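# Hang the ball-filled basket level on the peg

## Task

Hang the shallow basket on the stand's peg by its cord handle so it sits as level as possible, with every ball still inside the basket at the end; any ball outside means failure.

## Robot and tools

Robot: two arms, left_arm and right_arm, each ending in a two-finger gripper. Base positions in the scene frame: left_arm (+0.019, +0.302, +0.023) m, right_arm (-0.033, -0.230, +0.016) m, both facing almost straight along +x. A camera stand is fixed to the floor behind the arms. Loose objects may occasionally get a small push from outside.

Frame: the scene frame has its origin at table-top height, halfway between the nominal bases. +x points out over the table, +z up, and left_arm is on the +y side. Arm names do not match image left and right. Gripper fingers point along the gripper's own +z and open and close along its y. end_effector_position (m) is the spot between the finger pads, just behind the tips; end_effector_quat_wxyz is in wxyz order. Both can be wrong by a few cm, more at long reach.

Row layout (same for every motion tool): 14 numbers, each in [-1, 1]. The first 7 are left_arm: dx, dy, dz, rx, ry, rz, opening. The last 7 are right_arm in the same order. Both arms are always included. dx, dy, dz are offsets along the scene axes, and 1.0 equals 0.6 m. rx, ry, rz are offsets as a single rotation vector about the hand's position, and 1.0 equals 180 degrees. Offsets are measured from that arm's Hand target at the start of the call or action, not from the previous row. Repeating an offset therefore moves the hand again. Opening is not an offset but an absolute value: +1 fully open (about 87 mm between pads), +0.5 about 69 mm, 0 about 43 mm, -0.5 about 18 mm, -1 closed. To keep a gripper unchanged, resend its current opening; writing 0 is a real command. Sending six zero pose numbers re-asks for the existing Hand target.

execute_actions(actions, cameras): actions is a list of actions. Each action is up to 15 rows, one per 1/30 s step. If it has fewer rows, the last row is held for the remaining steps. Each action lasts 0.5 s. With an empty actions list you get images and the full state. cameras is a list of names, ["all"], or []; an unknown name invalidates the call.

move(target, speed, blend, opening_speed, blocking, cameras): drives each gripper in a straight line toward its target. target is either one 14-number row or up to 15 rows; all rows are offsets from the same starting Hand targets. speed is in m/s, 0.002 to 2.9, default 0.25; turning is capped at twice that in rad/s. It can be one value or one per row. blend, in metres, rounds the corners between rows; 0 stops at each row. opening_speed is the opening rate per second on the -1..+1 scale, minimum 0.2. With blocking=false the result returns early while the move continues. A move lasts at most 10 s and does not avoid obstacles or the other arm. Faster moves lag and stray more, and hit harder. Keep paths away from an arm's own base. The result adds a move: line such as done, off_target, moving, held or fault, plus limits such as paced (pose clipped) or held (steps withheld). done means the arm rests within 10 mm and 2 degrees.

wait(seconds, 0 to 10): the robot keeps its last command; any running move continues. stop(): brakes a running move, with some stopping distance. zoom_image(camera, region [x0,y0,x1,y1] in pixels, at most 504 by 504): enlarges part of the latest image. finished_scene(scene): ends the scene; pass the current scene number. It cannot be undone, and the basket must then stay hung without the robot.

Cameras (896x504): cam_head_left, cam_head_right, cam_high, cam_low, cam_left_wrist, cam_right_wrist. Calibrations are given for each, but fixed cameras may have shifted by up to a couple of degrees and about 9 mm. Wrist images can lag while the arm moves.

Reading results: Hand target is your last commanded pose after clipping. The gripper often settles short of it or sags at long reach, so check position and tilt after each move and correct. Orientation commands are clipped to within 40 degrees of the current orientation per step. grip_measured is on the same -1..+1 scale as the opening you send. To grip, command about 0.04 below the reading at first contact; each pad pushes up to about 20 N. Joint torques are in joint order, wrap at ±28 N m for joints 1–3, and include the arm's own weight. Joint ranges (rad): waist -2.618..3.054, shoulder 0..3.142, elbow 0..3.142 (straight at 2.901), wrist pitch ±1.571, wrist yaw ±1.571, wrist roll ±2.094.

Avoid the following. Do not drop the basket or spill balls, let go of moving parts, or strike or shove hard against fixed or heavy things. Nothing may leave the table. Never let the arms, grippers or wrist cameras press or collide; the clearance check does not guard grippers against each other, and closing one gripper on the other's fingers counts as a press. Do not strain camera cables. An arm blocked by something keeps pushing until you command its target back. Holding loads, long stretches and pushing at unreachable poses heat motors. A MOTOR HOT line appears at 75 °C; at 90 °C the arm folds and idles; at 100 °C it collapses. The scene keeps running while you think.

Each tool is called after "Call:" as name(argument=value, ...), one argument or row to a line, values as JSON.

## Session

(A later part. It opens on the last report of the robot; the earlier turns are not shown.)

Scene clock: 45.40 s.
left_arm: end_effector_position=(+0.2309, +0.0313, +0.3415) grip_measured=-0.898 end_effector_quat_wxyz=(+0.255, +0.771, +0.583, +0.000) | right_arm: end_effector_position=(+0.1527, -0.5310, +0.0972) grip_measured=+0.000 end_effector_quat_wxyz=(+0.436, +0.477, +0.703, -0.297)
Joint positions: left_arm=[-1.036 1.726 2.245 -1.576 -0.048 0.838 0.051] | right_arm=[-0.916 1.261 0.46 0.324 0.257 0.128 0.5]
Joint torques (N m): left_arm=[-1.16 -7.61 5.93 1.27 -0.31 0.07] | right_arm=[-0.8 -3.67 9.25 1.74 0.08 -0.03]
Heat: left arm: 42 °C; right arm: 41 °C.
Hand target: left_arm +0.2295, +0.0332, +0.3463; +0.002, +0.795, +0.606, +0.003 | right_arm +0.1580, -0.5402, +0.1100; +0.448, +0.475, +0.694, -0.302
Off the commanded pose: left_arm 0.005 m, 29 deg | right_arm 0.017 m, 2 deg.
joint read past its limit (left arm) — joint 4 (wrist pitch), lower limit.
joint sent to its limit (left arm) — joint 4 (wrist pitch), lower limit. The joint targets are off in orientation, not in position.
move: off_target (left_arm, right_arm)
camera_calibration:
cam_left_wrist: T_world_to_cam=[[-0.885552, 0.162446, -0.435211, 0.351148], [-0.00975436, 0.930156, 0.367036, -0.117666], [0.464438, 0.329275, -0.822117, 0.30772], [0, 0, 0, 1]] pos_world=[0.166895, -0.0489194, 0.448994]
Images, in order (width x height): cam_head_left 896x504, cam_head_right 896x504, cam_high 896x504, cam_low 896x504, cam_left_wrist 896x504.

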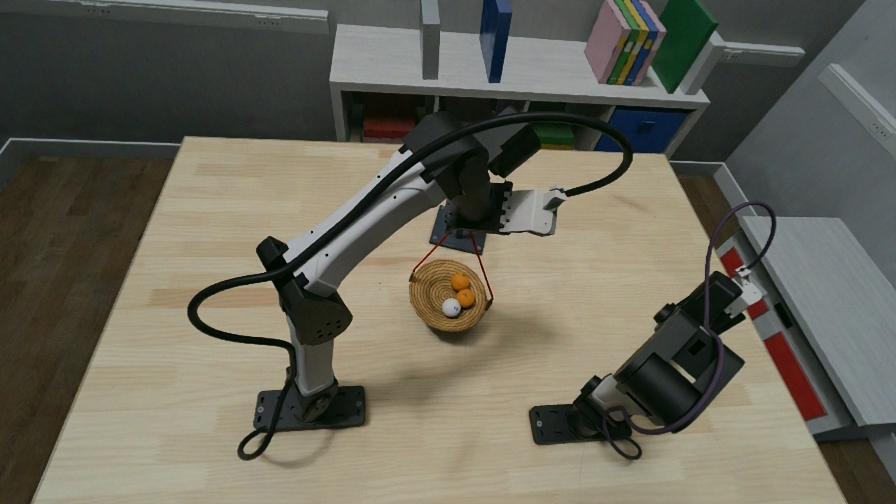

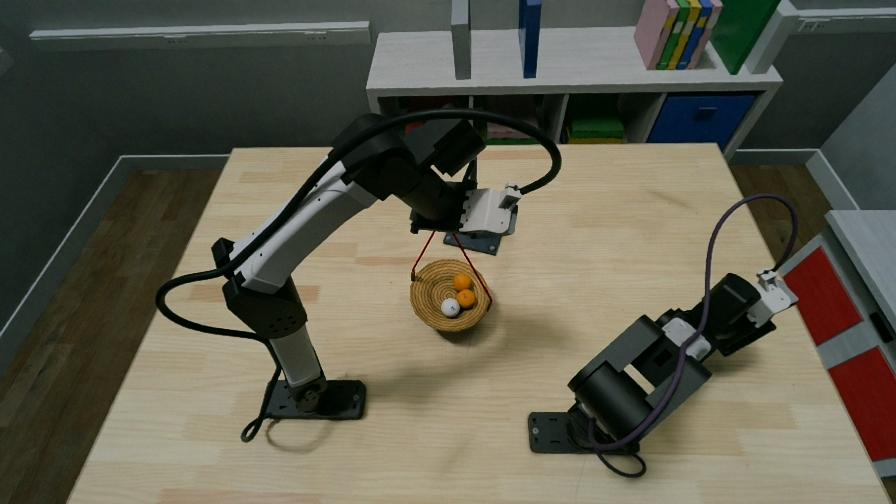

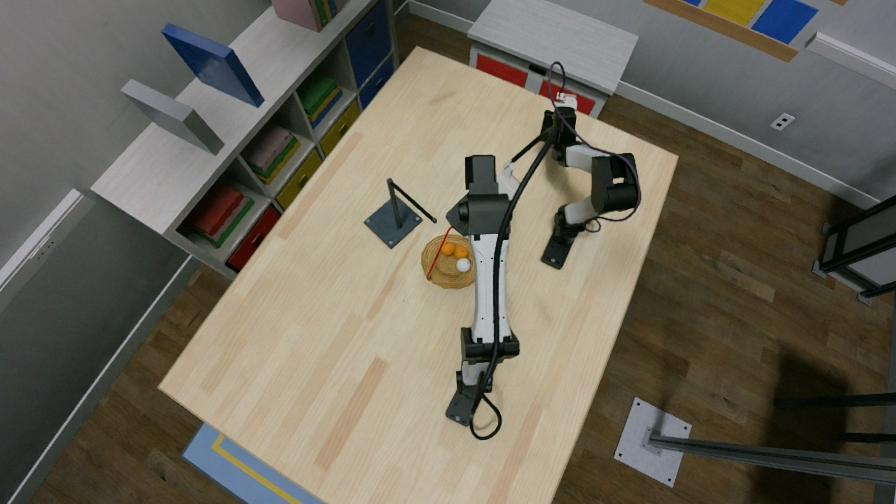

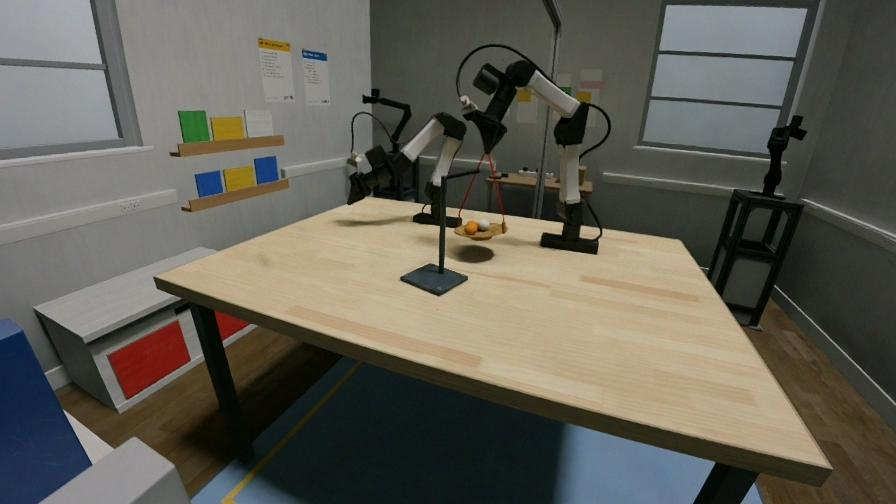

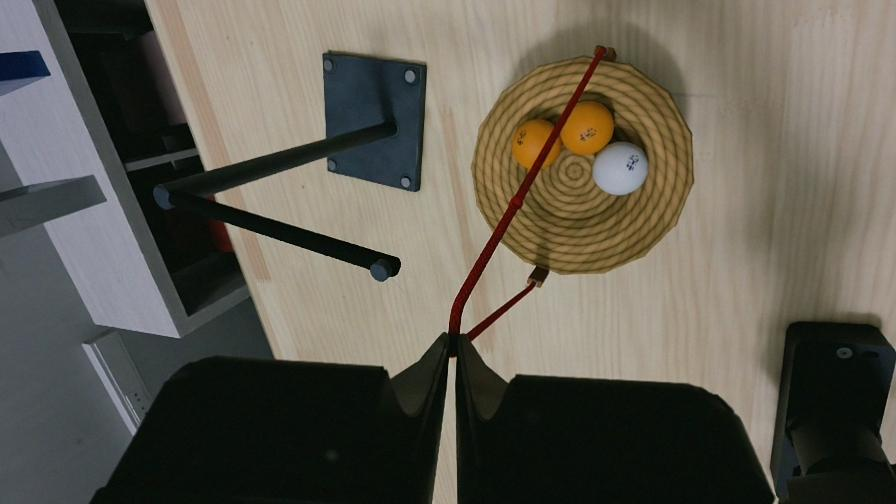

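Call:
move(
  target=[0.085,-0.011,-0.035,0,0,0,-1, 0,0,0,0,0,0,0],
  speed=0.04,
  cameras=["cam_left_wrist","cam_head_left","cam_low","cam_head_right","cam_high"],
)

Call:
zoom_image(
  camera="cam_low",
  region=[400, 120, 540, 260],
)

Call:
zoom_image(
  camera="cam_left_wrist",
  region=[250, 100, 650, 400],
)

Call:
zoom_image(
  camera="cam_head_left",
  region=[390, 130, 560, 360],
)

Scene clock: 52.70 s.
left_arm: end_effector_position=(+0.2730, +0.0282, +0.3208) grip_measured=-0.898 end_effector_quat_wxyz=(+0.227, +0.782, +0.579, +0.024) | right_arm: end_effector_position=(+0.1527, -0.5310, +0.0972) grip_measured=+0.000 end_effector_quat_wxyz=(+0.436, +0.477, +0.703, -0.297)
Joint positions: left_arm=[-0.951 1.844 2.307 -1.576 -0.049 0.942 0.051] | right_arm=[-0.916 1.261 0.46 0.324 0.257 0.128 0.5]
Joint torques (N m): left_arm=[0.49 -6.09 9.54 1.17 -0.27 0.05] | right_arm=[-0.8 -3.86 9.29 1.73 0.12 -0.05]
Heat: left arm: 43 °C; right arm: 42 °C.
Hand target: left_arm +0.2805, +0.0266, +0.3252; +0.002, +0.795, +0.606, +0.004 | right_arm +0.1580, -0.5402, +0.1100; +0.448, +0.475, +0.694, -0.302
Off the commanded pose: left_arm 0.009 m, 26 deg | right_arm 0.017 m, 2 deg.
joint read past its limit (left arm) — joint 4 (wrist pitch), lower limit.
joint sent to its limit (left arm) — joint 4 (wrist pitch), lower limit. The joint targets are off in orientation, not in position.
move: off_target (left_arm, right_arm)
camera_calibration:
cam_left_wrist: T_world_to_cam=[[-0.881515, 0.201672, -0.426918, 0.375115], [-0.00690686, 0.898585, 0.438744, -0.129628], [0.472105, 0.389709, -0.790724, 0.258358], [0, 0, 0, 1]] pos_world=[0.207802, -0.0598531, 0.421307]
Images, in order (width x height): cam_head_left 896x504, cam_head_right 896x504, cam_high 896x504, cam_low 896x504, cam_left_wrist 896x504.

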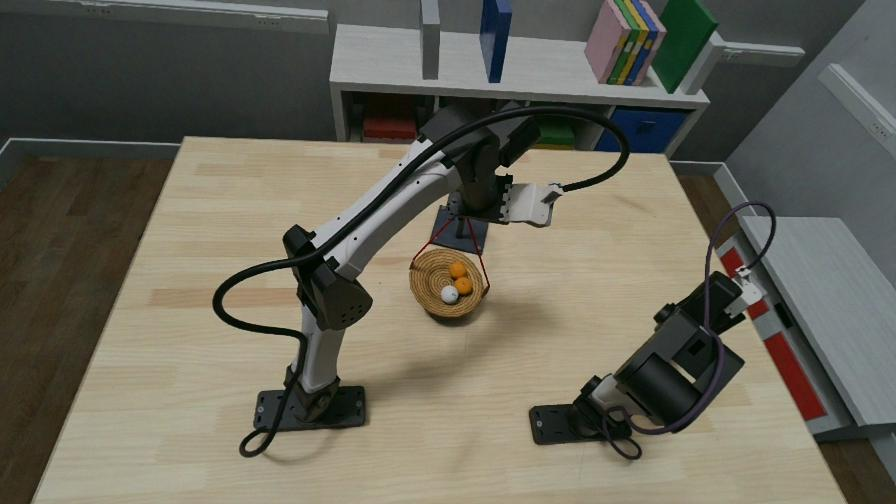

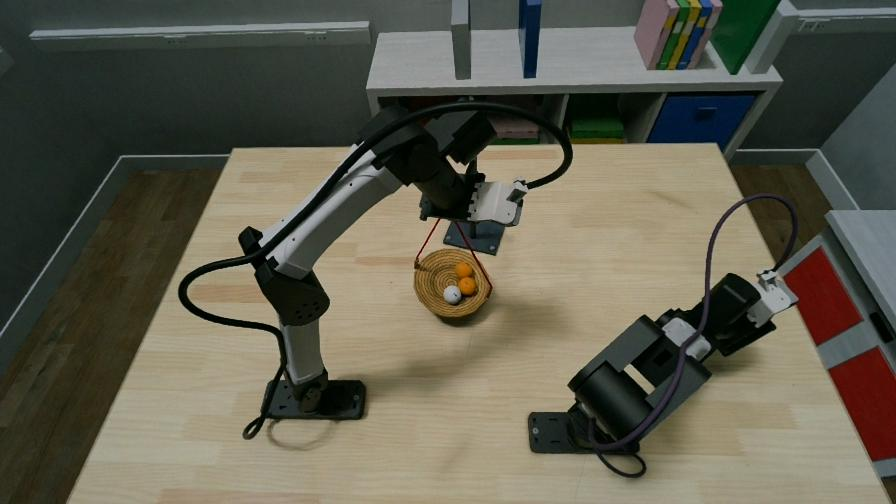

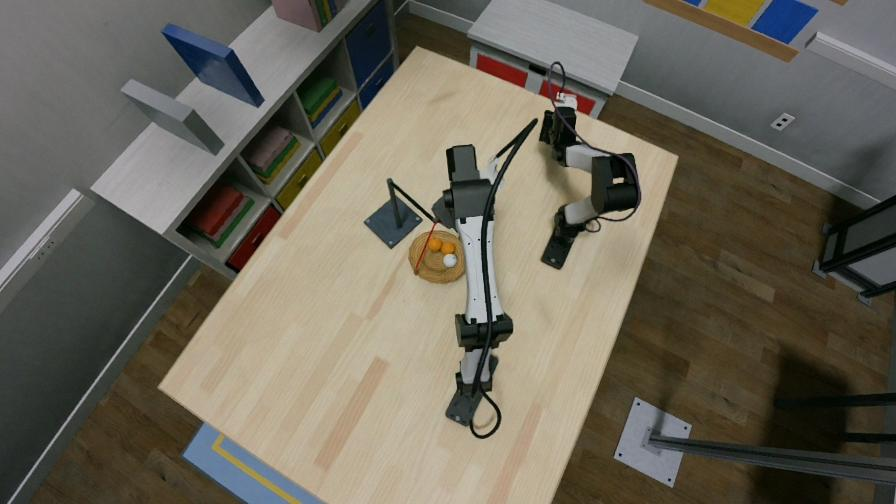

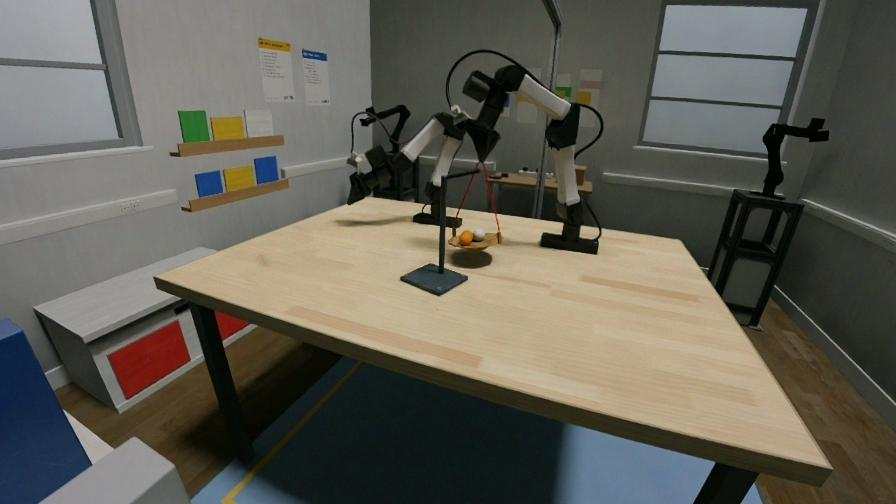

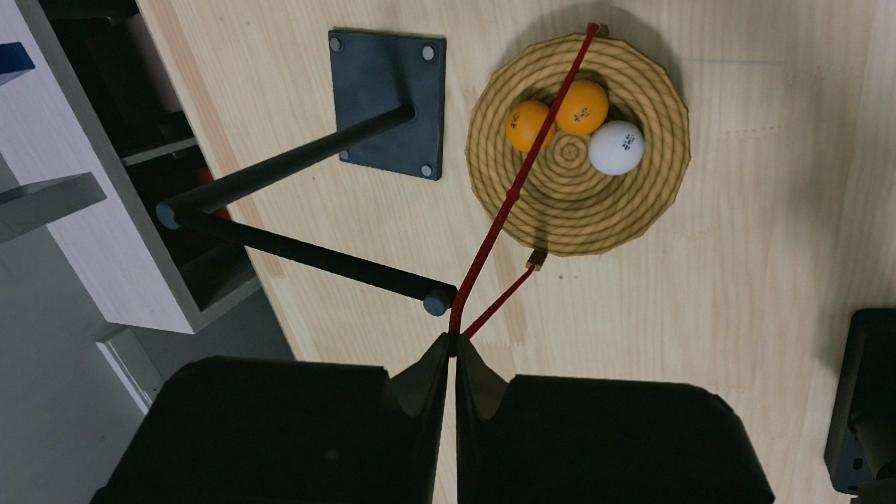

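Scaled by 3.600 from the camera's 896x504 image, which has a finer 1280x720 frame.

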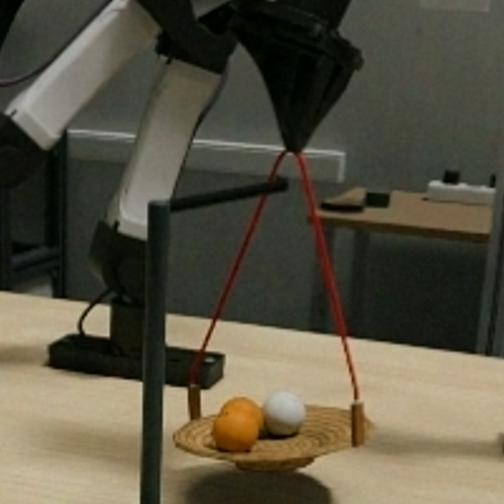

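Scaled by 1.260 from the camera's 896x504 image, which has a finer 1280x720 frame.

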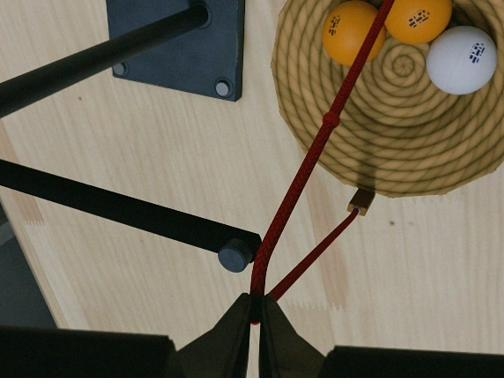

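Scaled by 2.191 from the camera's 896x504 image, which has a finer 1280x720 frame.

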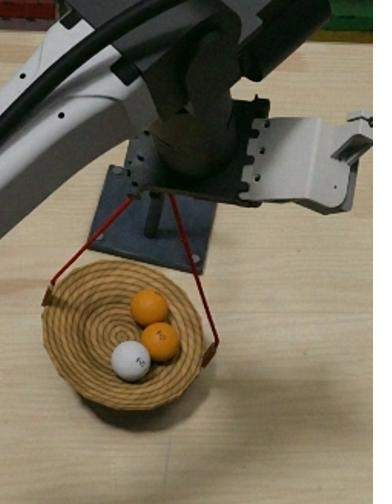

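Call:
move(
  target=[
    [0,0.0183,0,0,0,0,-1, 0,0,0,0,0,0,0],
    [0.06,0.003,0,0,0,0,-1, 0,0,0,0,0,0,0],
  ],
  speed=0.03,
  cameras=["cam_left_wrist","cam_head_left","cam_low","cam_head_right","cam_high"],
)

Call:
zoom_image(
  camera="cam_low",
  region=[400, 120, 540, 260],
)

Call:
zoom_image(
  camera="cam_left_wrist",
  region=[250, 100, 650, 400],
)

Call:
zoom_image(
  camera="cam_high",
  region=[360, 150, 520, 300],
)

Scene clock: 63.40 s.
left_arm: end_effector_position=(+0.2829, +0.0364, +0.3213) grip_measured=-0.898 end_effector_quat_wxyz=(+0.226, +0.782, +0.580, +0.032) | right_arm: end_effector_position=(+0.1527, -0.5310, +0.0972) grip_measured=+0.000 end_effector_quat_wxyz=(+0.436, +0.477, +0.703, -0.297)
Joint positions: left_arm=[-0.919 1.844 2.307 -1.576 -0.049 0.972 0.051] | right_arm=[-0.916 1.261 0.46 0.324 0.257 0.128 0.5]
Joint torques (N m): left_arm=[0.49 -6.43 8.69 1.18 -0.21 0.07] | right_arm=[-0.73 -3.74 9.16 1.72 0.11 -0.04]
Heat: left arm: 43 °C; right arm: 43 °C.
Hand target: left_arm +0.2889, +0.0355, +0.3247; +0.176, +0.790, +0.587, +0.027 (not the last commanded pose) | right_arm +0.1580, -0.5402, +0.1100; +0.448, +0.475, +0.694, -0.302
Off the commanded pose: left_arm 0.035 m, 26 deg | right_arm 0.017 m, 2 deg.
joint read past its limit (left arm) — joint 4 (wrist pitch), lower limit.
joint sent to its limit (left arm) — joint 4 (wrist pitch), lower limit.
move: off_target (left_arm, right_arm; path cut at 10 s); path passed 1 of 2 targets
camera_calibration:
cam_left_wrist: T_world_to_cam=[[-0.878437, 0.200895, -0.433578, 0.38368], [-0.0160232, 0.894442, 0.446897, -0.137005], [0.47759, 0.399518, -0.782492, 0.246307], [0, 0, 0, 1]] pos_world=[0.21721, -0.0529411, 0.420315]
Images, in order (width x height): cam_head_left 896x504, cam_head_right 896x504, cam_high 896x504, cam_low 896x504, cam_left_wrist 896x504.

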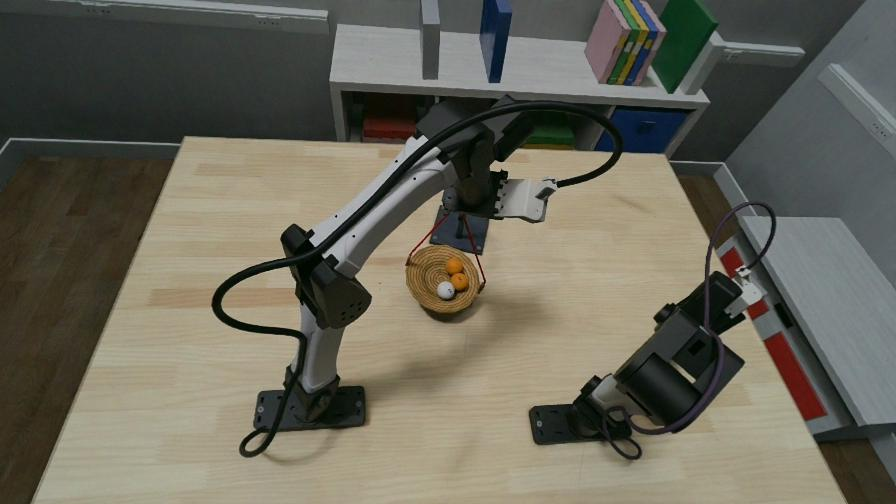

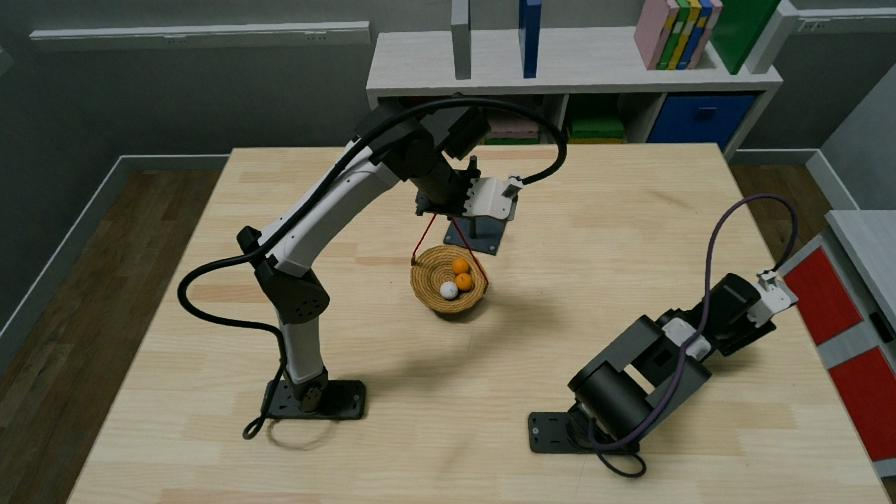

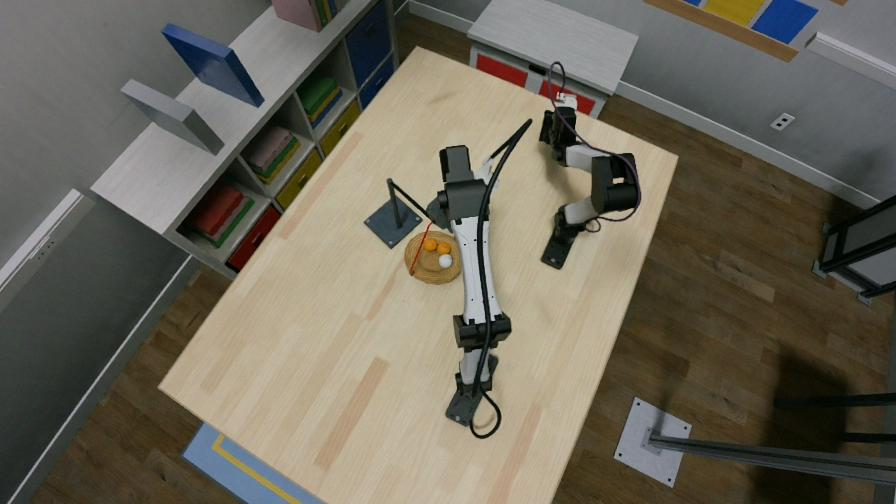

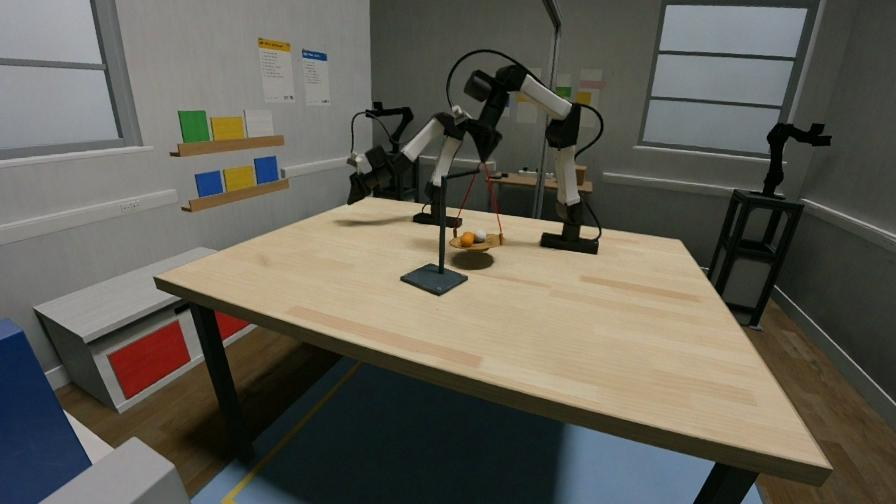

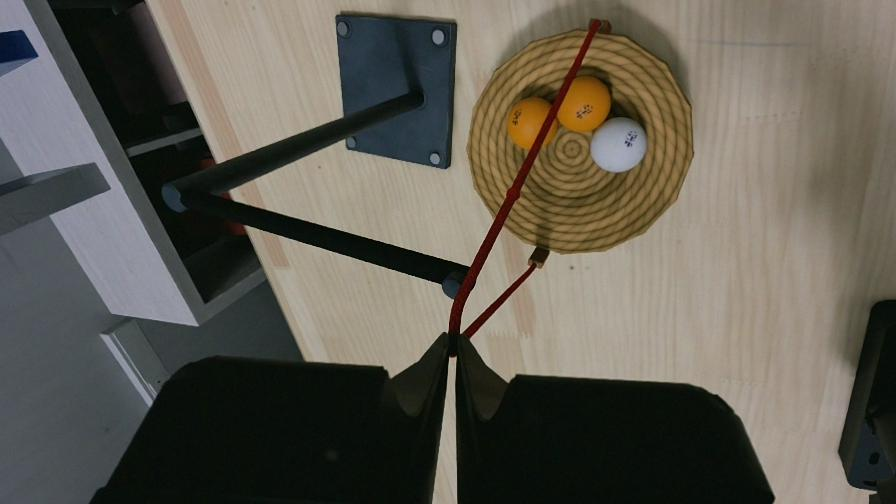

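Scaled by 3.600 from the camera's 896x504 image, which has a finer 1280x720 frame.

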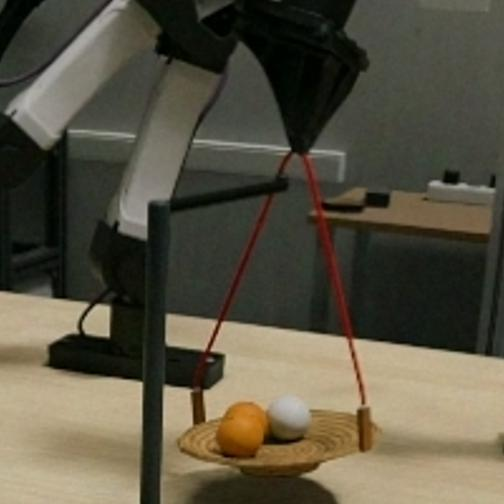

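Scaled by 1.260 from the camera's 896x504 image, which has a finer 1280x720 frame.

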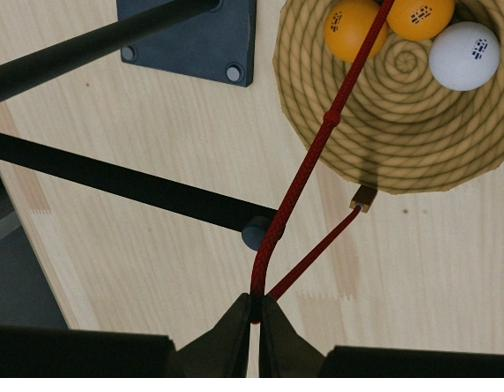

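Scaled by 3.150 from the camera's 896x504 image, which has a finer 1280x720 frame.

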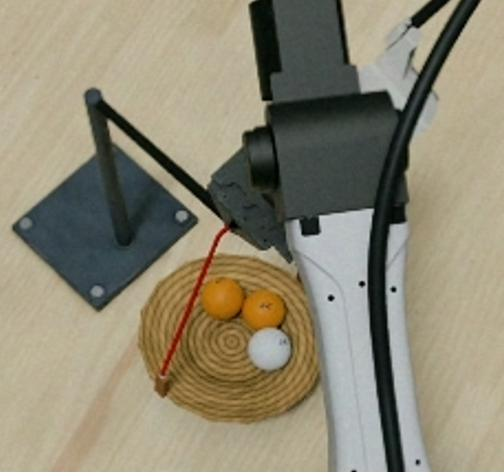

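Call:
move(
  target=[0.093,-0.022,0,0,0,0,-1, 0,0,0,0,0,0,0],
  speed=0.03,
  cameras=["cam_left_wrist","cam_head_left","cam_low","cam_high"],
)

Call:
zoom_image(
  camera="cam_low",
  region=[400, 120, 540, 260],
)

Call:
zoom_image(
  camera="cam_left_wrist",
  region=[250, 100, 650, 400],
)

Call:
zoom_image(
  camera="cam_high",
  region=[360, 150, 520, 300],
)

Scene clock: 65.97 s.
left_arm: end_effector_position=(+0.3383, +0.0245, +0.3220) grip_measured=-0.898 end_effector_quat_wxyz=(+0.250, +0.778, +0.575, +0.045) | right_arm: end_effector_position=(+0.1527, -0.5310, +0.0972) grip_measured=+0.000 end_effector_quat_wxyz=(+0.436, +0.477, +0.703, -0.297)
Joint positions: left_arm=[-0.828 2.017 2.536 -1.577 -0.028 1.063 0.051] | right_arm=[-0.916 1.261 0.46 0.324 0.257 0.128 0.5]
Joint torques (N m): left_arm=[0.38 -7.24 9.21 1.24 -0.12 0.07] | right_arm=[-0.79 -3.71 9.33 1.73 0.1 -0.05]
Heat: left arm: 43 °C; right arm: 43 °C.
Hand target: left_arm +0.3447, +0.0222, +0.3247; +0.176, +0.790, +0.587, +0.027 | right_arm +0.1580, -0.5402, +0.1100; +0.448, +0.475, +0.694, -0.302
Off the commanded pose: left_arm 0.007 m, 9 deg | right_arm 0.017 m, 2 deg.
joint read past its limit (left arm) — joint 4 (wrist pitch), lower limit.
joint sent to its limit (left arm) — joint 4 (wrist pitch), lower limit. The joint targets are off in orientation, not in position.
move: off_target (left_arm, right_arm)
camera_calibration:
cam_left_wrist: T_world_to_cam=[[-0.854762, 0.189764, -0.483086, 0.443246], [-0.0389086, 0.904717, 0.424232, -0.110976], [0.51756, 0.381413, -0.765934, 0.206734], [0, 0, 0, 1]] pos_world=[0.267555, -0.0625613, 0.41955]
Images, in order (width x height): cam_head_left 896x504, cam_high 896x504, cam_low 896x504, cam_left_wrist 896x504.

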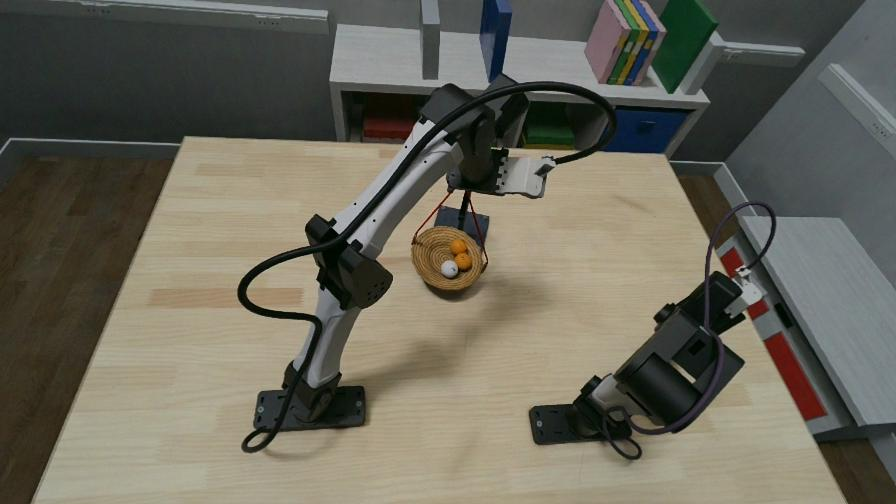

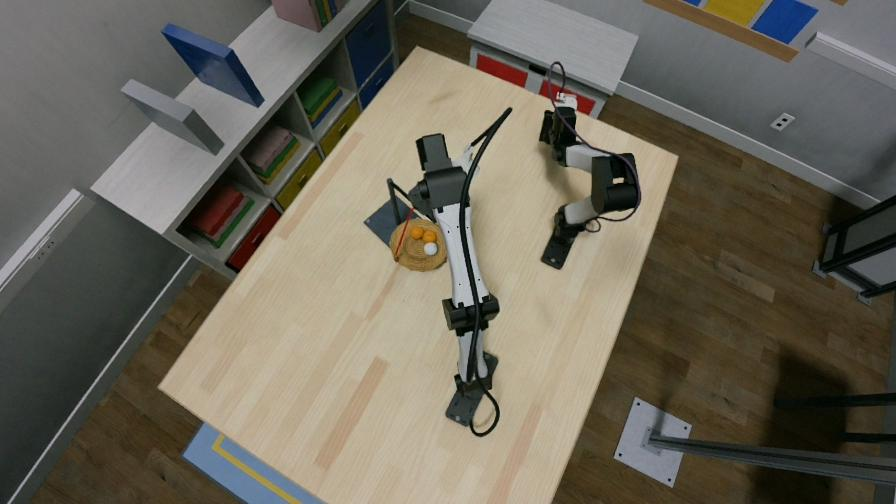

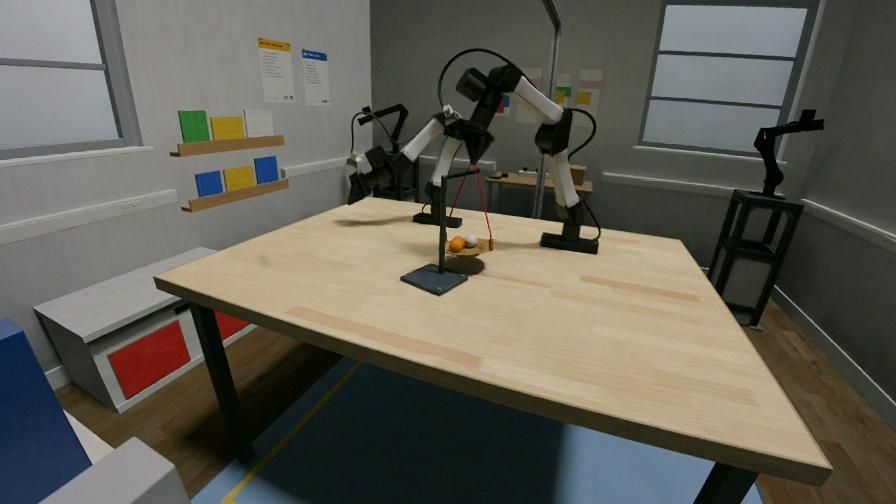

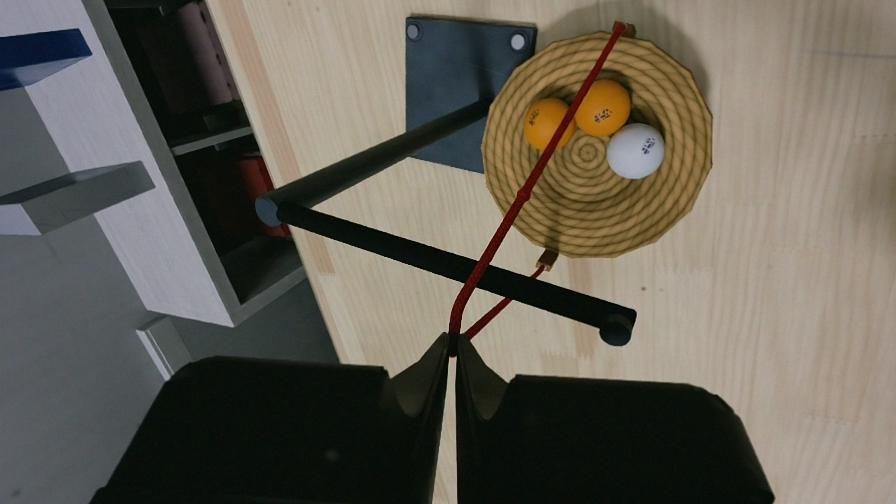

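Scaled by 3.600 from the camera's 896x504 image, which has a finer 1280x720 frame.

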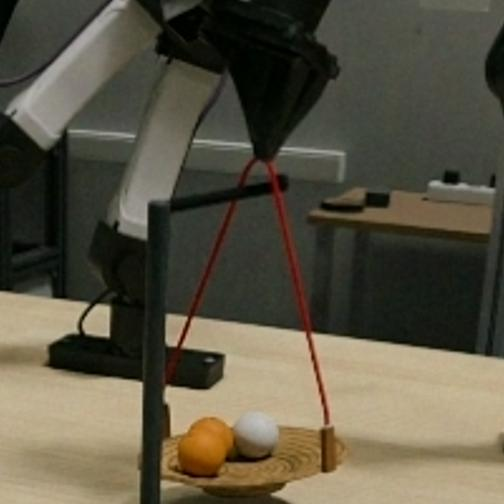

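Scaled by 1.260 from the camera's 896x504 image, which has a finer 1280x720 frame.

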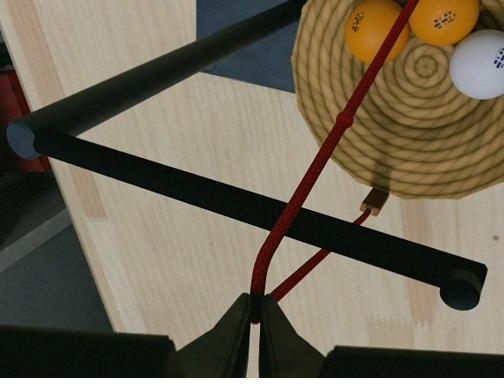

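Scaled by 3.150 from the camera's 896x504 image, which has a finer 1280x720 frame.

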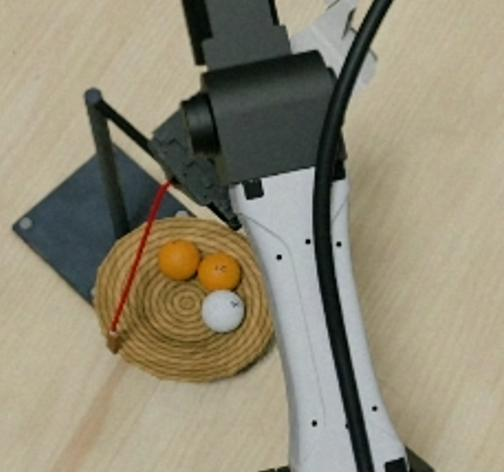

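Call:
move(
  target=[0,0,-0.035,0,0,0,-1, 0,0,0,0,0,0,0],
  speed=0.03,
  cameras=["cam_left_wrist","cam_low"],
)

Call:
zoom_image(
  camera="cam_low",
  region=[420, 140, 520, 270],
)

Scene clock: 69.20 s.
left_arm: end_effector_position=(+0.3389, +0.0222, +0.3120) grip_measured=-0.898 end_effector_quat_wxyz=(+0.237, +0.781, +0.576, +0.040) | right_arm: end_effector_position=(+0.1527, -0.5310, +0.0972) grip_measured=+0.000 end_effector_quat_wxyz=(+0.436, +0.477, +0.703, -0.297)
Joint positions: left_arm=[-0.828 2.032 2.523 -1.577 -0.021 1.063 0.051] | right_arm=[-0.916 1.261 0.46 0.324 0.257 0.128 0.5]
Joint torques (N m): left_arm=[0.76 -7.19 5.81 1.22 -0.12 0.02] | right_arm=[-0.8 -3.86 9.2 1.7 0.12 -0.03]
Heat: left arm: 43 °C; right arm: 43 °C.
Hand target: left_arm +0.3446, +0.0222, +0.3037; +0.176, +0.790, +0.587, +0.027 | right_arm +0.1580, -0.5402, +0.1100; +0.448, +0.475, +0.694, -0.302
Off the commanded pose: left_arm 0.010 m, 7 deg | right_arm 0.017 m, 2 deg.
joint read past its limit (left arm) — joint 4 (wrist pitch), lower limit.
joint sent to its limit (left arm) — joint 4 (wrist pitch), lower limit. The joint targets are off in orientation, not in position.
move: off_target (left_arm, right_arm)
camera_calibration:
cam_left_wrist: T_world_to_cam=[[-0.865173, 0.200636, -0.459588, 0.435228], [-0.0254638, 0.897715, 0.43984, -0.113868], [0.500827, 0.39224, -0.77157, 0.206884], [0, 0, 0, 1]] pos_world=[0.270035, -0.0662499, 0.409735]
Images, in order (width x height): cam_low 896x504, cam_left_wrist 896x504.

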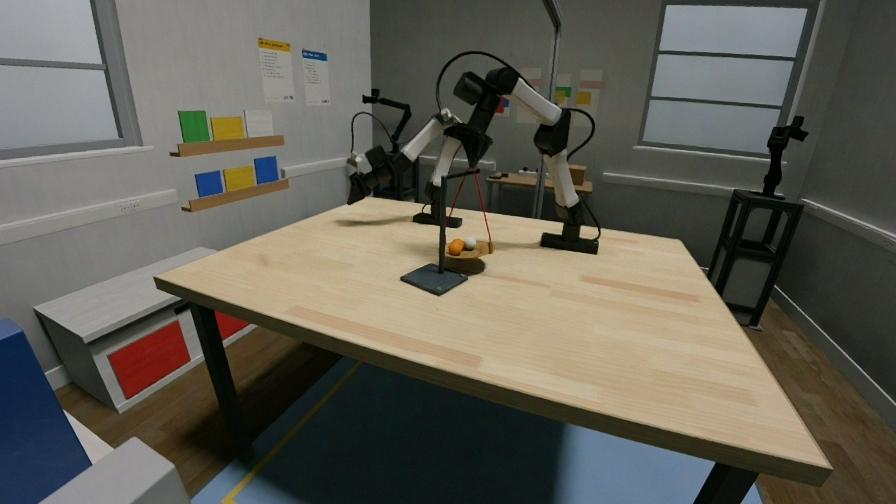

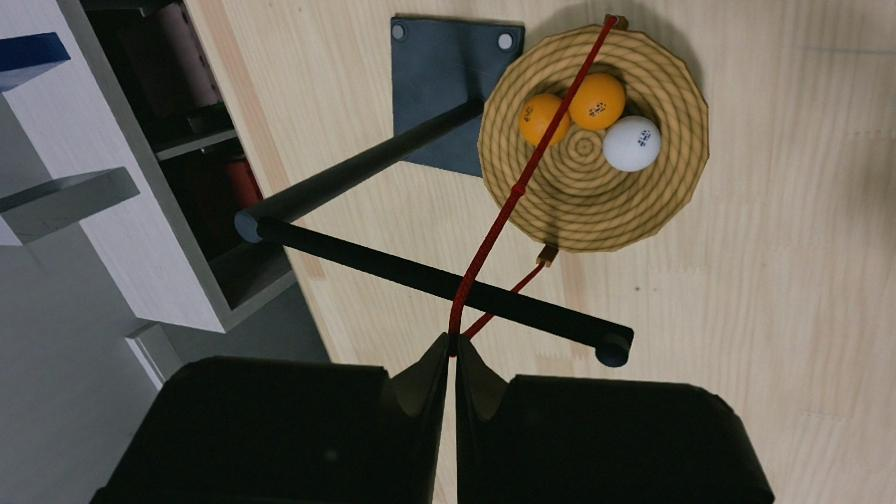

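Scaled by 3.877 from the camera's 896x504 image, which has a finer 1280x720 frame.

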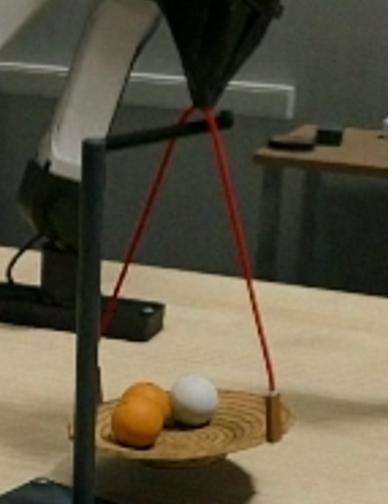

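Call:
move(
  target=[0,0.003,-0.025,0,0,0,-1, 0,0,0,0,0,0,0],
  speed=0.02,
  cameras=["cam_left_wrist","cam_low"],
)

Call:
zoom_image(
  camera="cam_low",
  region=[420, 140, 520, 270],
)

Call:
zoom_image(
  camera="cam_left_wrist",
  region=[350, 250, 550, 400],
)

Scene clock: 72.30 s.
left_arm: end_effector_position=(+0.3398, +0.0247, +0.2996) grip_measured=-0.898 end_effector_quat_wxyz=(+0.217, +0.783, +0.581, +0.037) | right_arm: end_effector_position=(+0.1527, -0.5310, +0.0972) grip_measured=+0.000 end_effector_quat_wxyz=(+0.436, +0.477, +0.703, -0.297)
Joint positions: left_arm=[-0.821 2.038 2.489 -1.577 -0.018 1.063 0.051] | right_arm=[-0.916 1.261 0.46 0.324 0.257 0.128 0.5]
Joint torques (N m): left_arm=[0.46 -7.09 5.5 1.15 -0.08 0.01] | right_arm=[-0.7 -3.85 9.32 1.75 0.09 -0.08]
Heat: left arm: 43 °C; right arm: 43 °C.
Hand target: left_arm +0.3447, +0.0240, +0.2887; +0.176, +0.790, +0.587, +0.027 | right_arm +0.1580, -0.5402, +0.1100; +0.448, +0.475, +0.694, -0.302
Off the commanded pose: left_arm 0.012 m, 5 deg | right_arm 0.017 m, 2 deg.
joint read past its limit (left arm) — joint 4 (wrist pitch), lower limit.
joint sent to its limit (left arm) — joint 4 (wrist pitch), lower limit. The joint targets are off in orientation, not in position.
move: off_target (left_arm, right_arm)
camera_calibration:
cam_left_wrist: T_world_to_cam=[[-0.879377, 0.207835, -0.42837, 0.425203], [-0.0172419, 0.885208, 0.464876, -0.120724], [0.475814, 0.416187, -0.774848, 0.204752], [0, 0, 0, 1]] pos_world=[0.274409, -0.0667219, 0.396918]
Images, in order (width x height): cam_low 896x504, cam_left_wrist 896x504.

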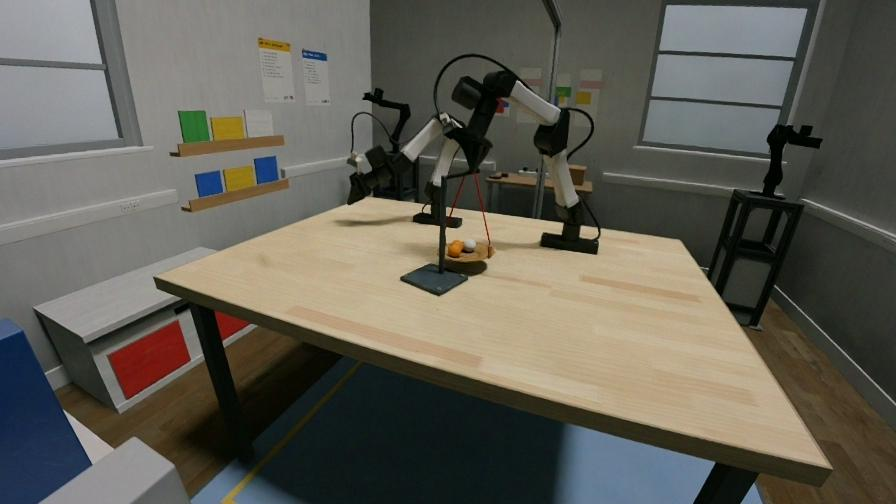

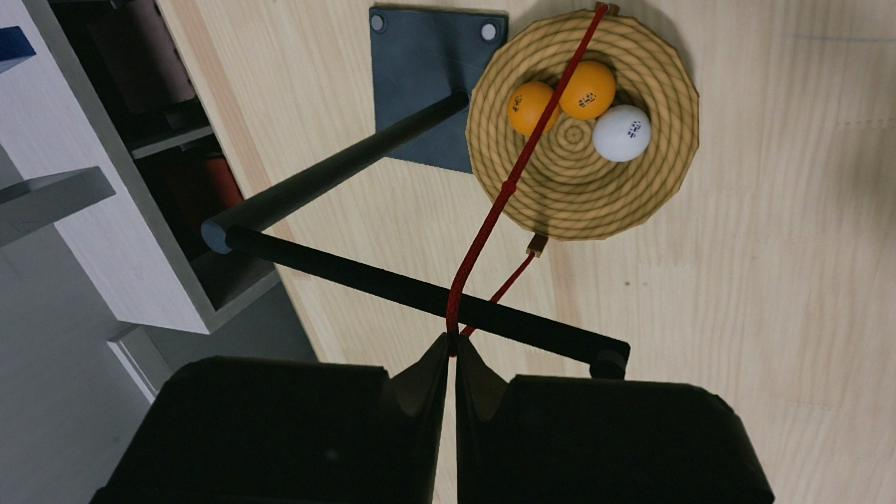

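Scaled by 3.877 from the camera's 896x504 image, which has a finer 1280x720 frame.

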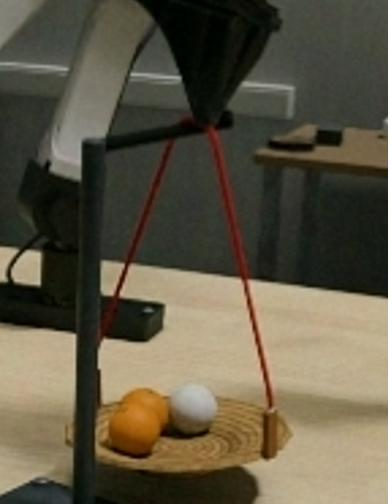

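Scaled by 2.520 from the camera's 896x504 image, which has a finer 1280x720 frame.

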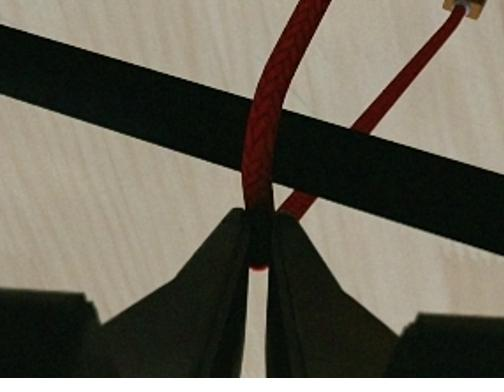

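Call:
move(
  target=[0,-0.009,-0.013,0,0,0,-1, 0,0,0,0,0,0,0],
  speed=0.02,
  cameras=["cam_left_wrist","cam_low"],
)

Call:
zoom_image(
  camera="cam_low",
  region=[420, 140, 520, 270],
)

Call:
zoom_image(
  camera="cam_left_wrist",
  region=[350, 250, 550, 400],
)

Scene clock: 74.17 s.
left_arm: end_effector_position=(+0.3409, +0.0235, +0.2963) grip_measured=-0.898 end_effector_quat_wxyz=(+0.214, +0.784, +0.581, +0.037) | right_arm: end_effector_position=(+0.1527, -0.5310, +0.0972) grip_measured=+0.000 end_effector_quat_wxyz=(+0.436, +0.477, +0.703, -0.297)
Joint positions: left_arm=[-0.821 2.047 2.489 -1.576 -0.018 1.063 0.051] | right_arm=[-0.916 1.261 0.46 0.324 0.257 0.128 0.5]
Joint torques (N m): left_arm=[-0.29 -5.93 6.09 1.13 -0.11 -0.11] | right_arm=[-0.81 -3.84 9.24 1.72 0.11 -0.05]
Heat: left arm: 43 °C; right arm: 43 °C.
Hand target: left_arm +0.3447, +0.0186, +0.2809; +0.176, +0.790, +0.587, +0.027 | right_arm +0.1580, -0.5402, +0.1100; +0.448, +0.475, +0.694, -0.302
Off the commanded pose: left_arm 0.017 m, 5 deg | right_arm 0.017 m, 2 deg.
joint read past its limit (left arm) — joint 4 (wrist pitch), lower limit.
joint sent to its limit (left arm) — joint 4 (wrist pitch), lower limit. The joint targets still meet the commanded pose.
move: off_target (left_arm, right_arm)
camera_calibration:
cam_left_wrist: T_world_to_cam=[[-0.881523, 0.210047, -0.422845, 0.424028], [-0.0149061, 0.882762, 0.469585, -0.120232], [0.471906, 0.420252, -0.775044, 0.203419], [0, 0, 0, 1]] pos_world=[0.276004, -0.0684172, 0.393415]
Images, in order (width x height): cam_low 896x504, cam_left_wrist 896x504.

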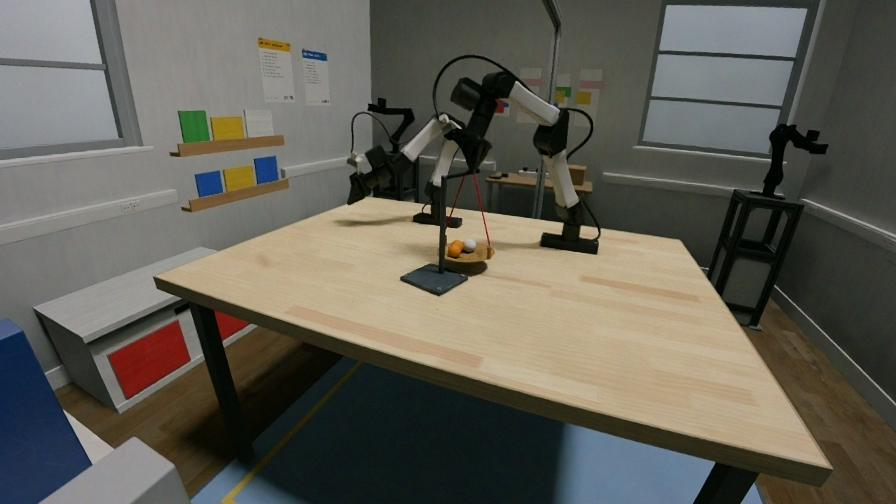

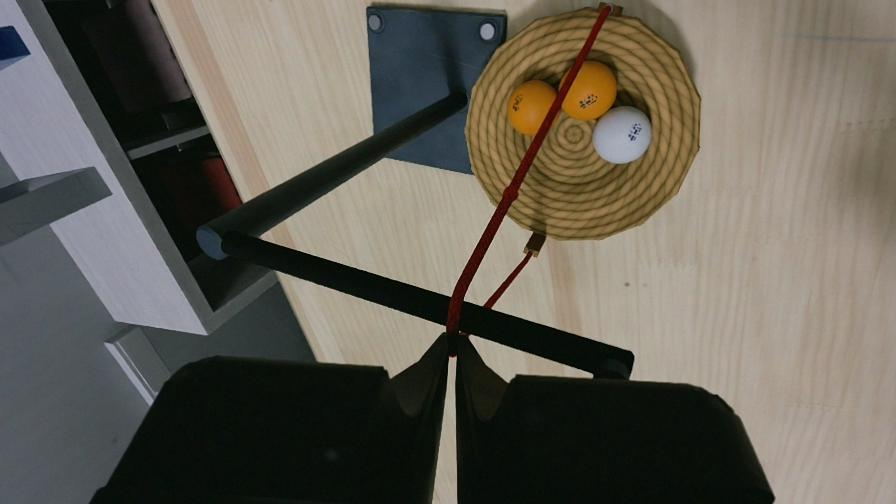

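Scaled by 3.877 from the camera's 896x504 image, which has a finer 1280x720 frame.

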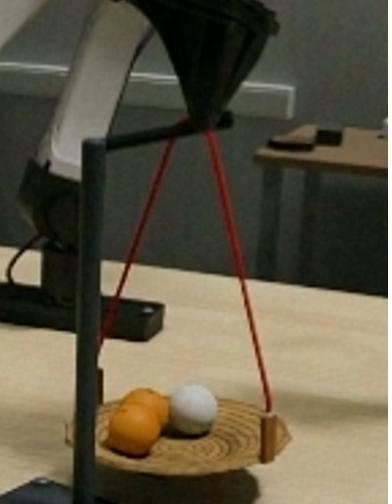

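Scaled by 2.520 from the camera's 896x504 image, which has a finer 1280x720 frame.

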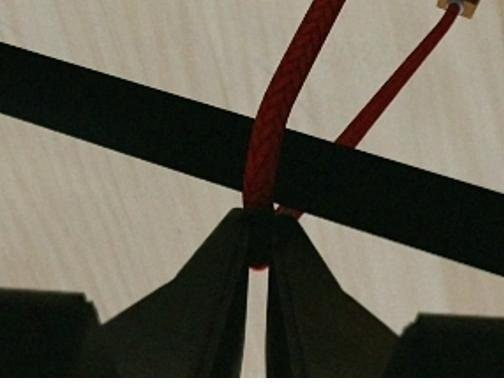

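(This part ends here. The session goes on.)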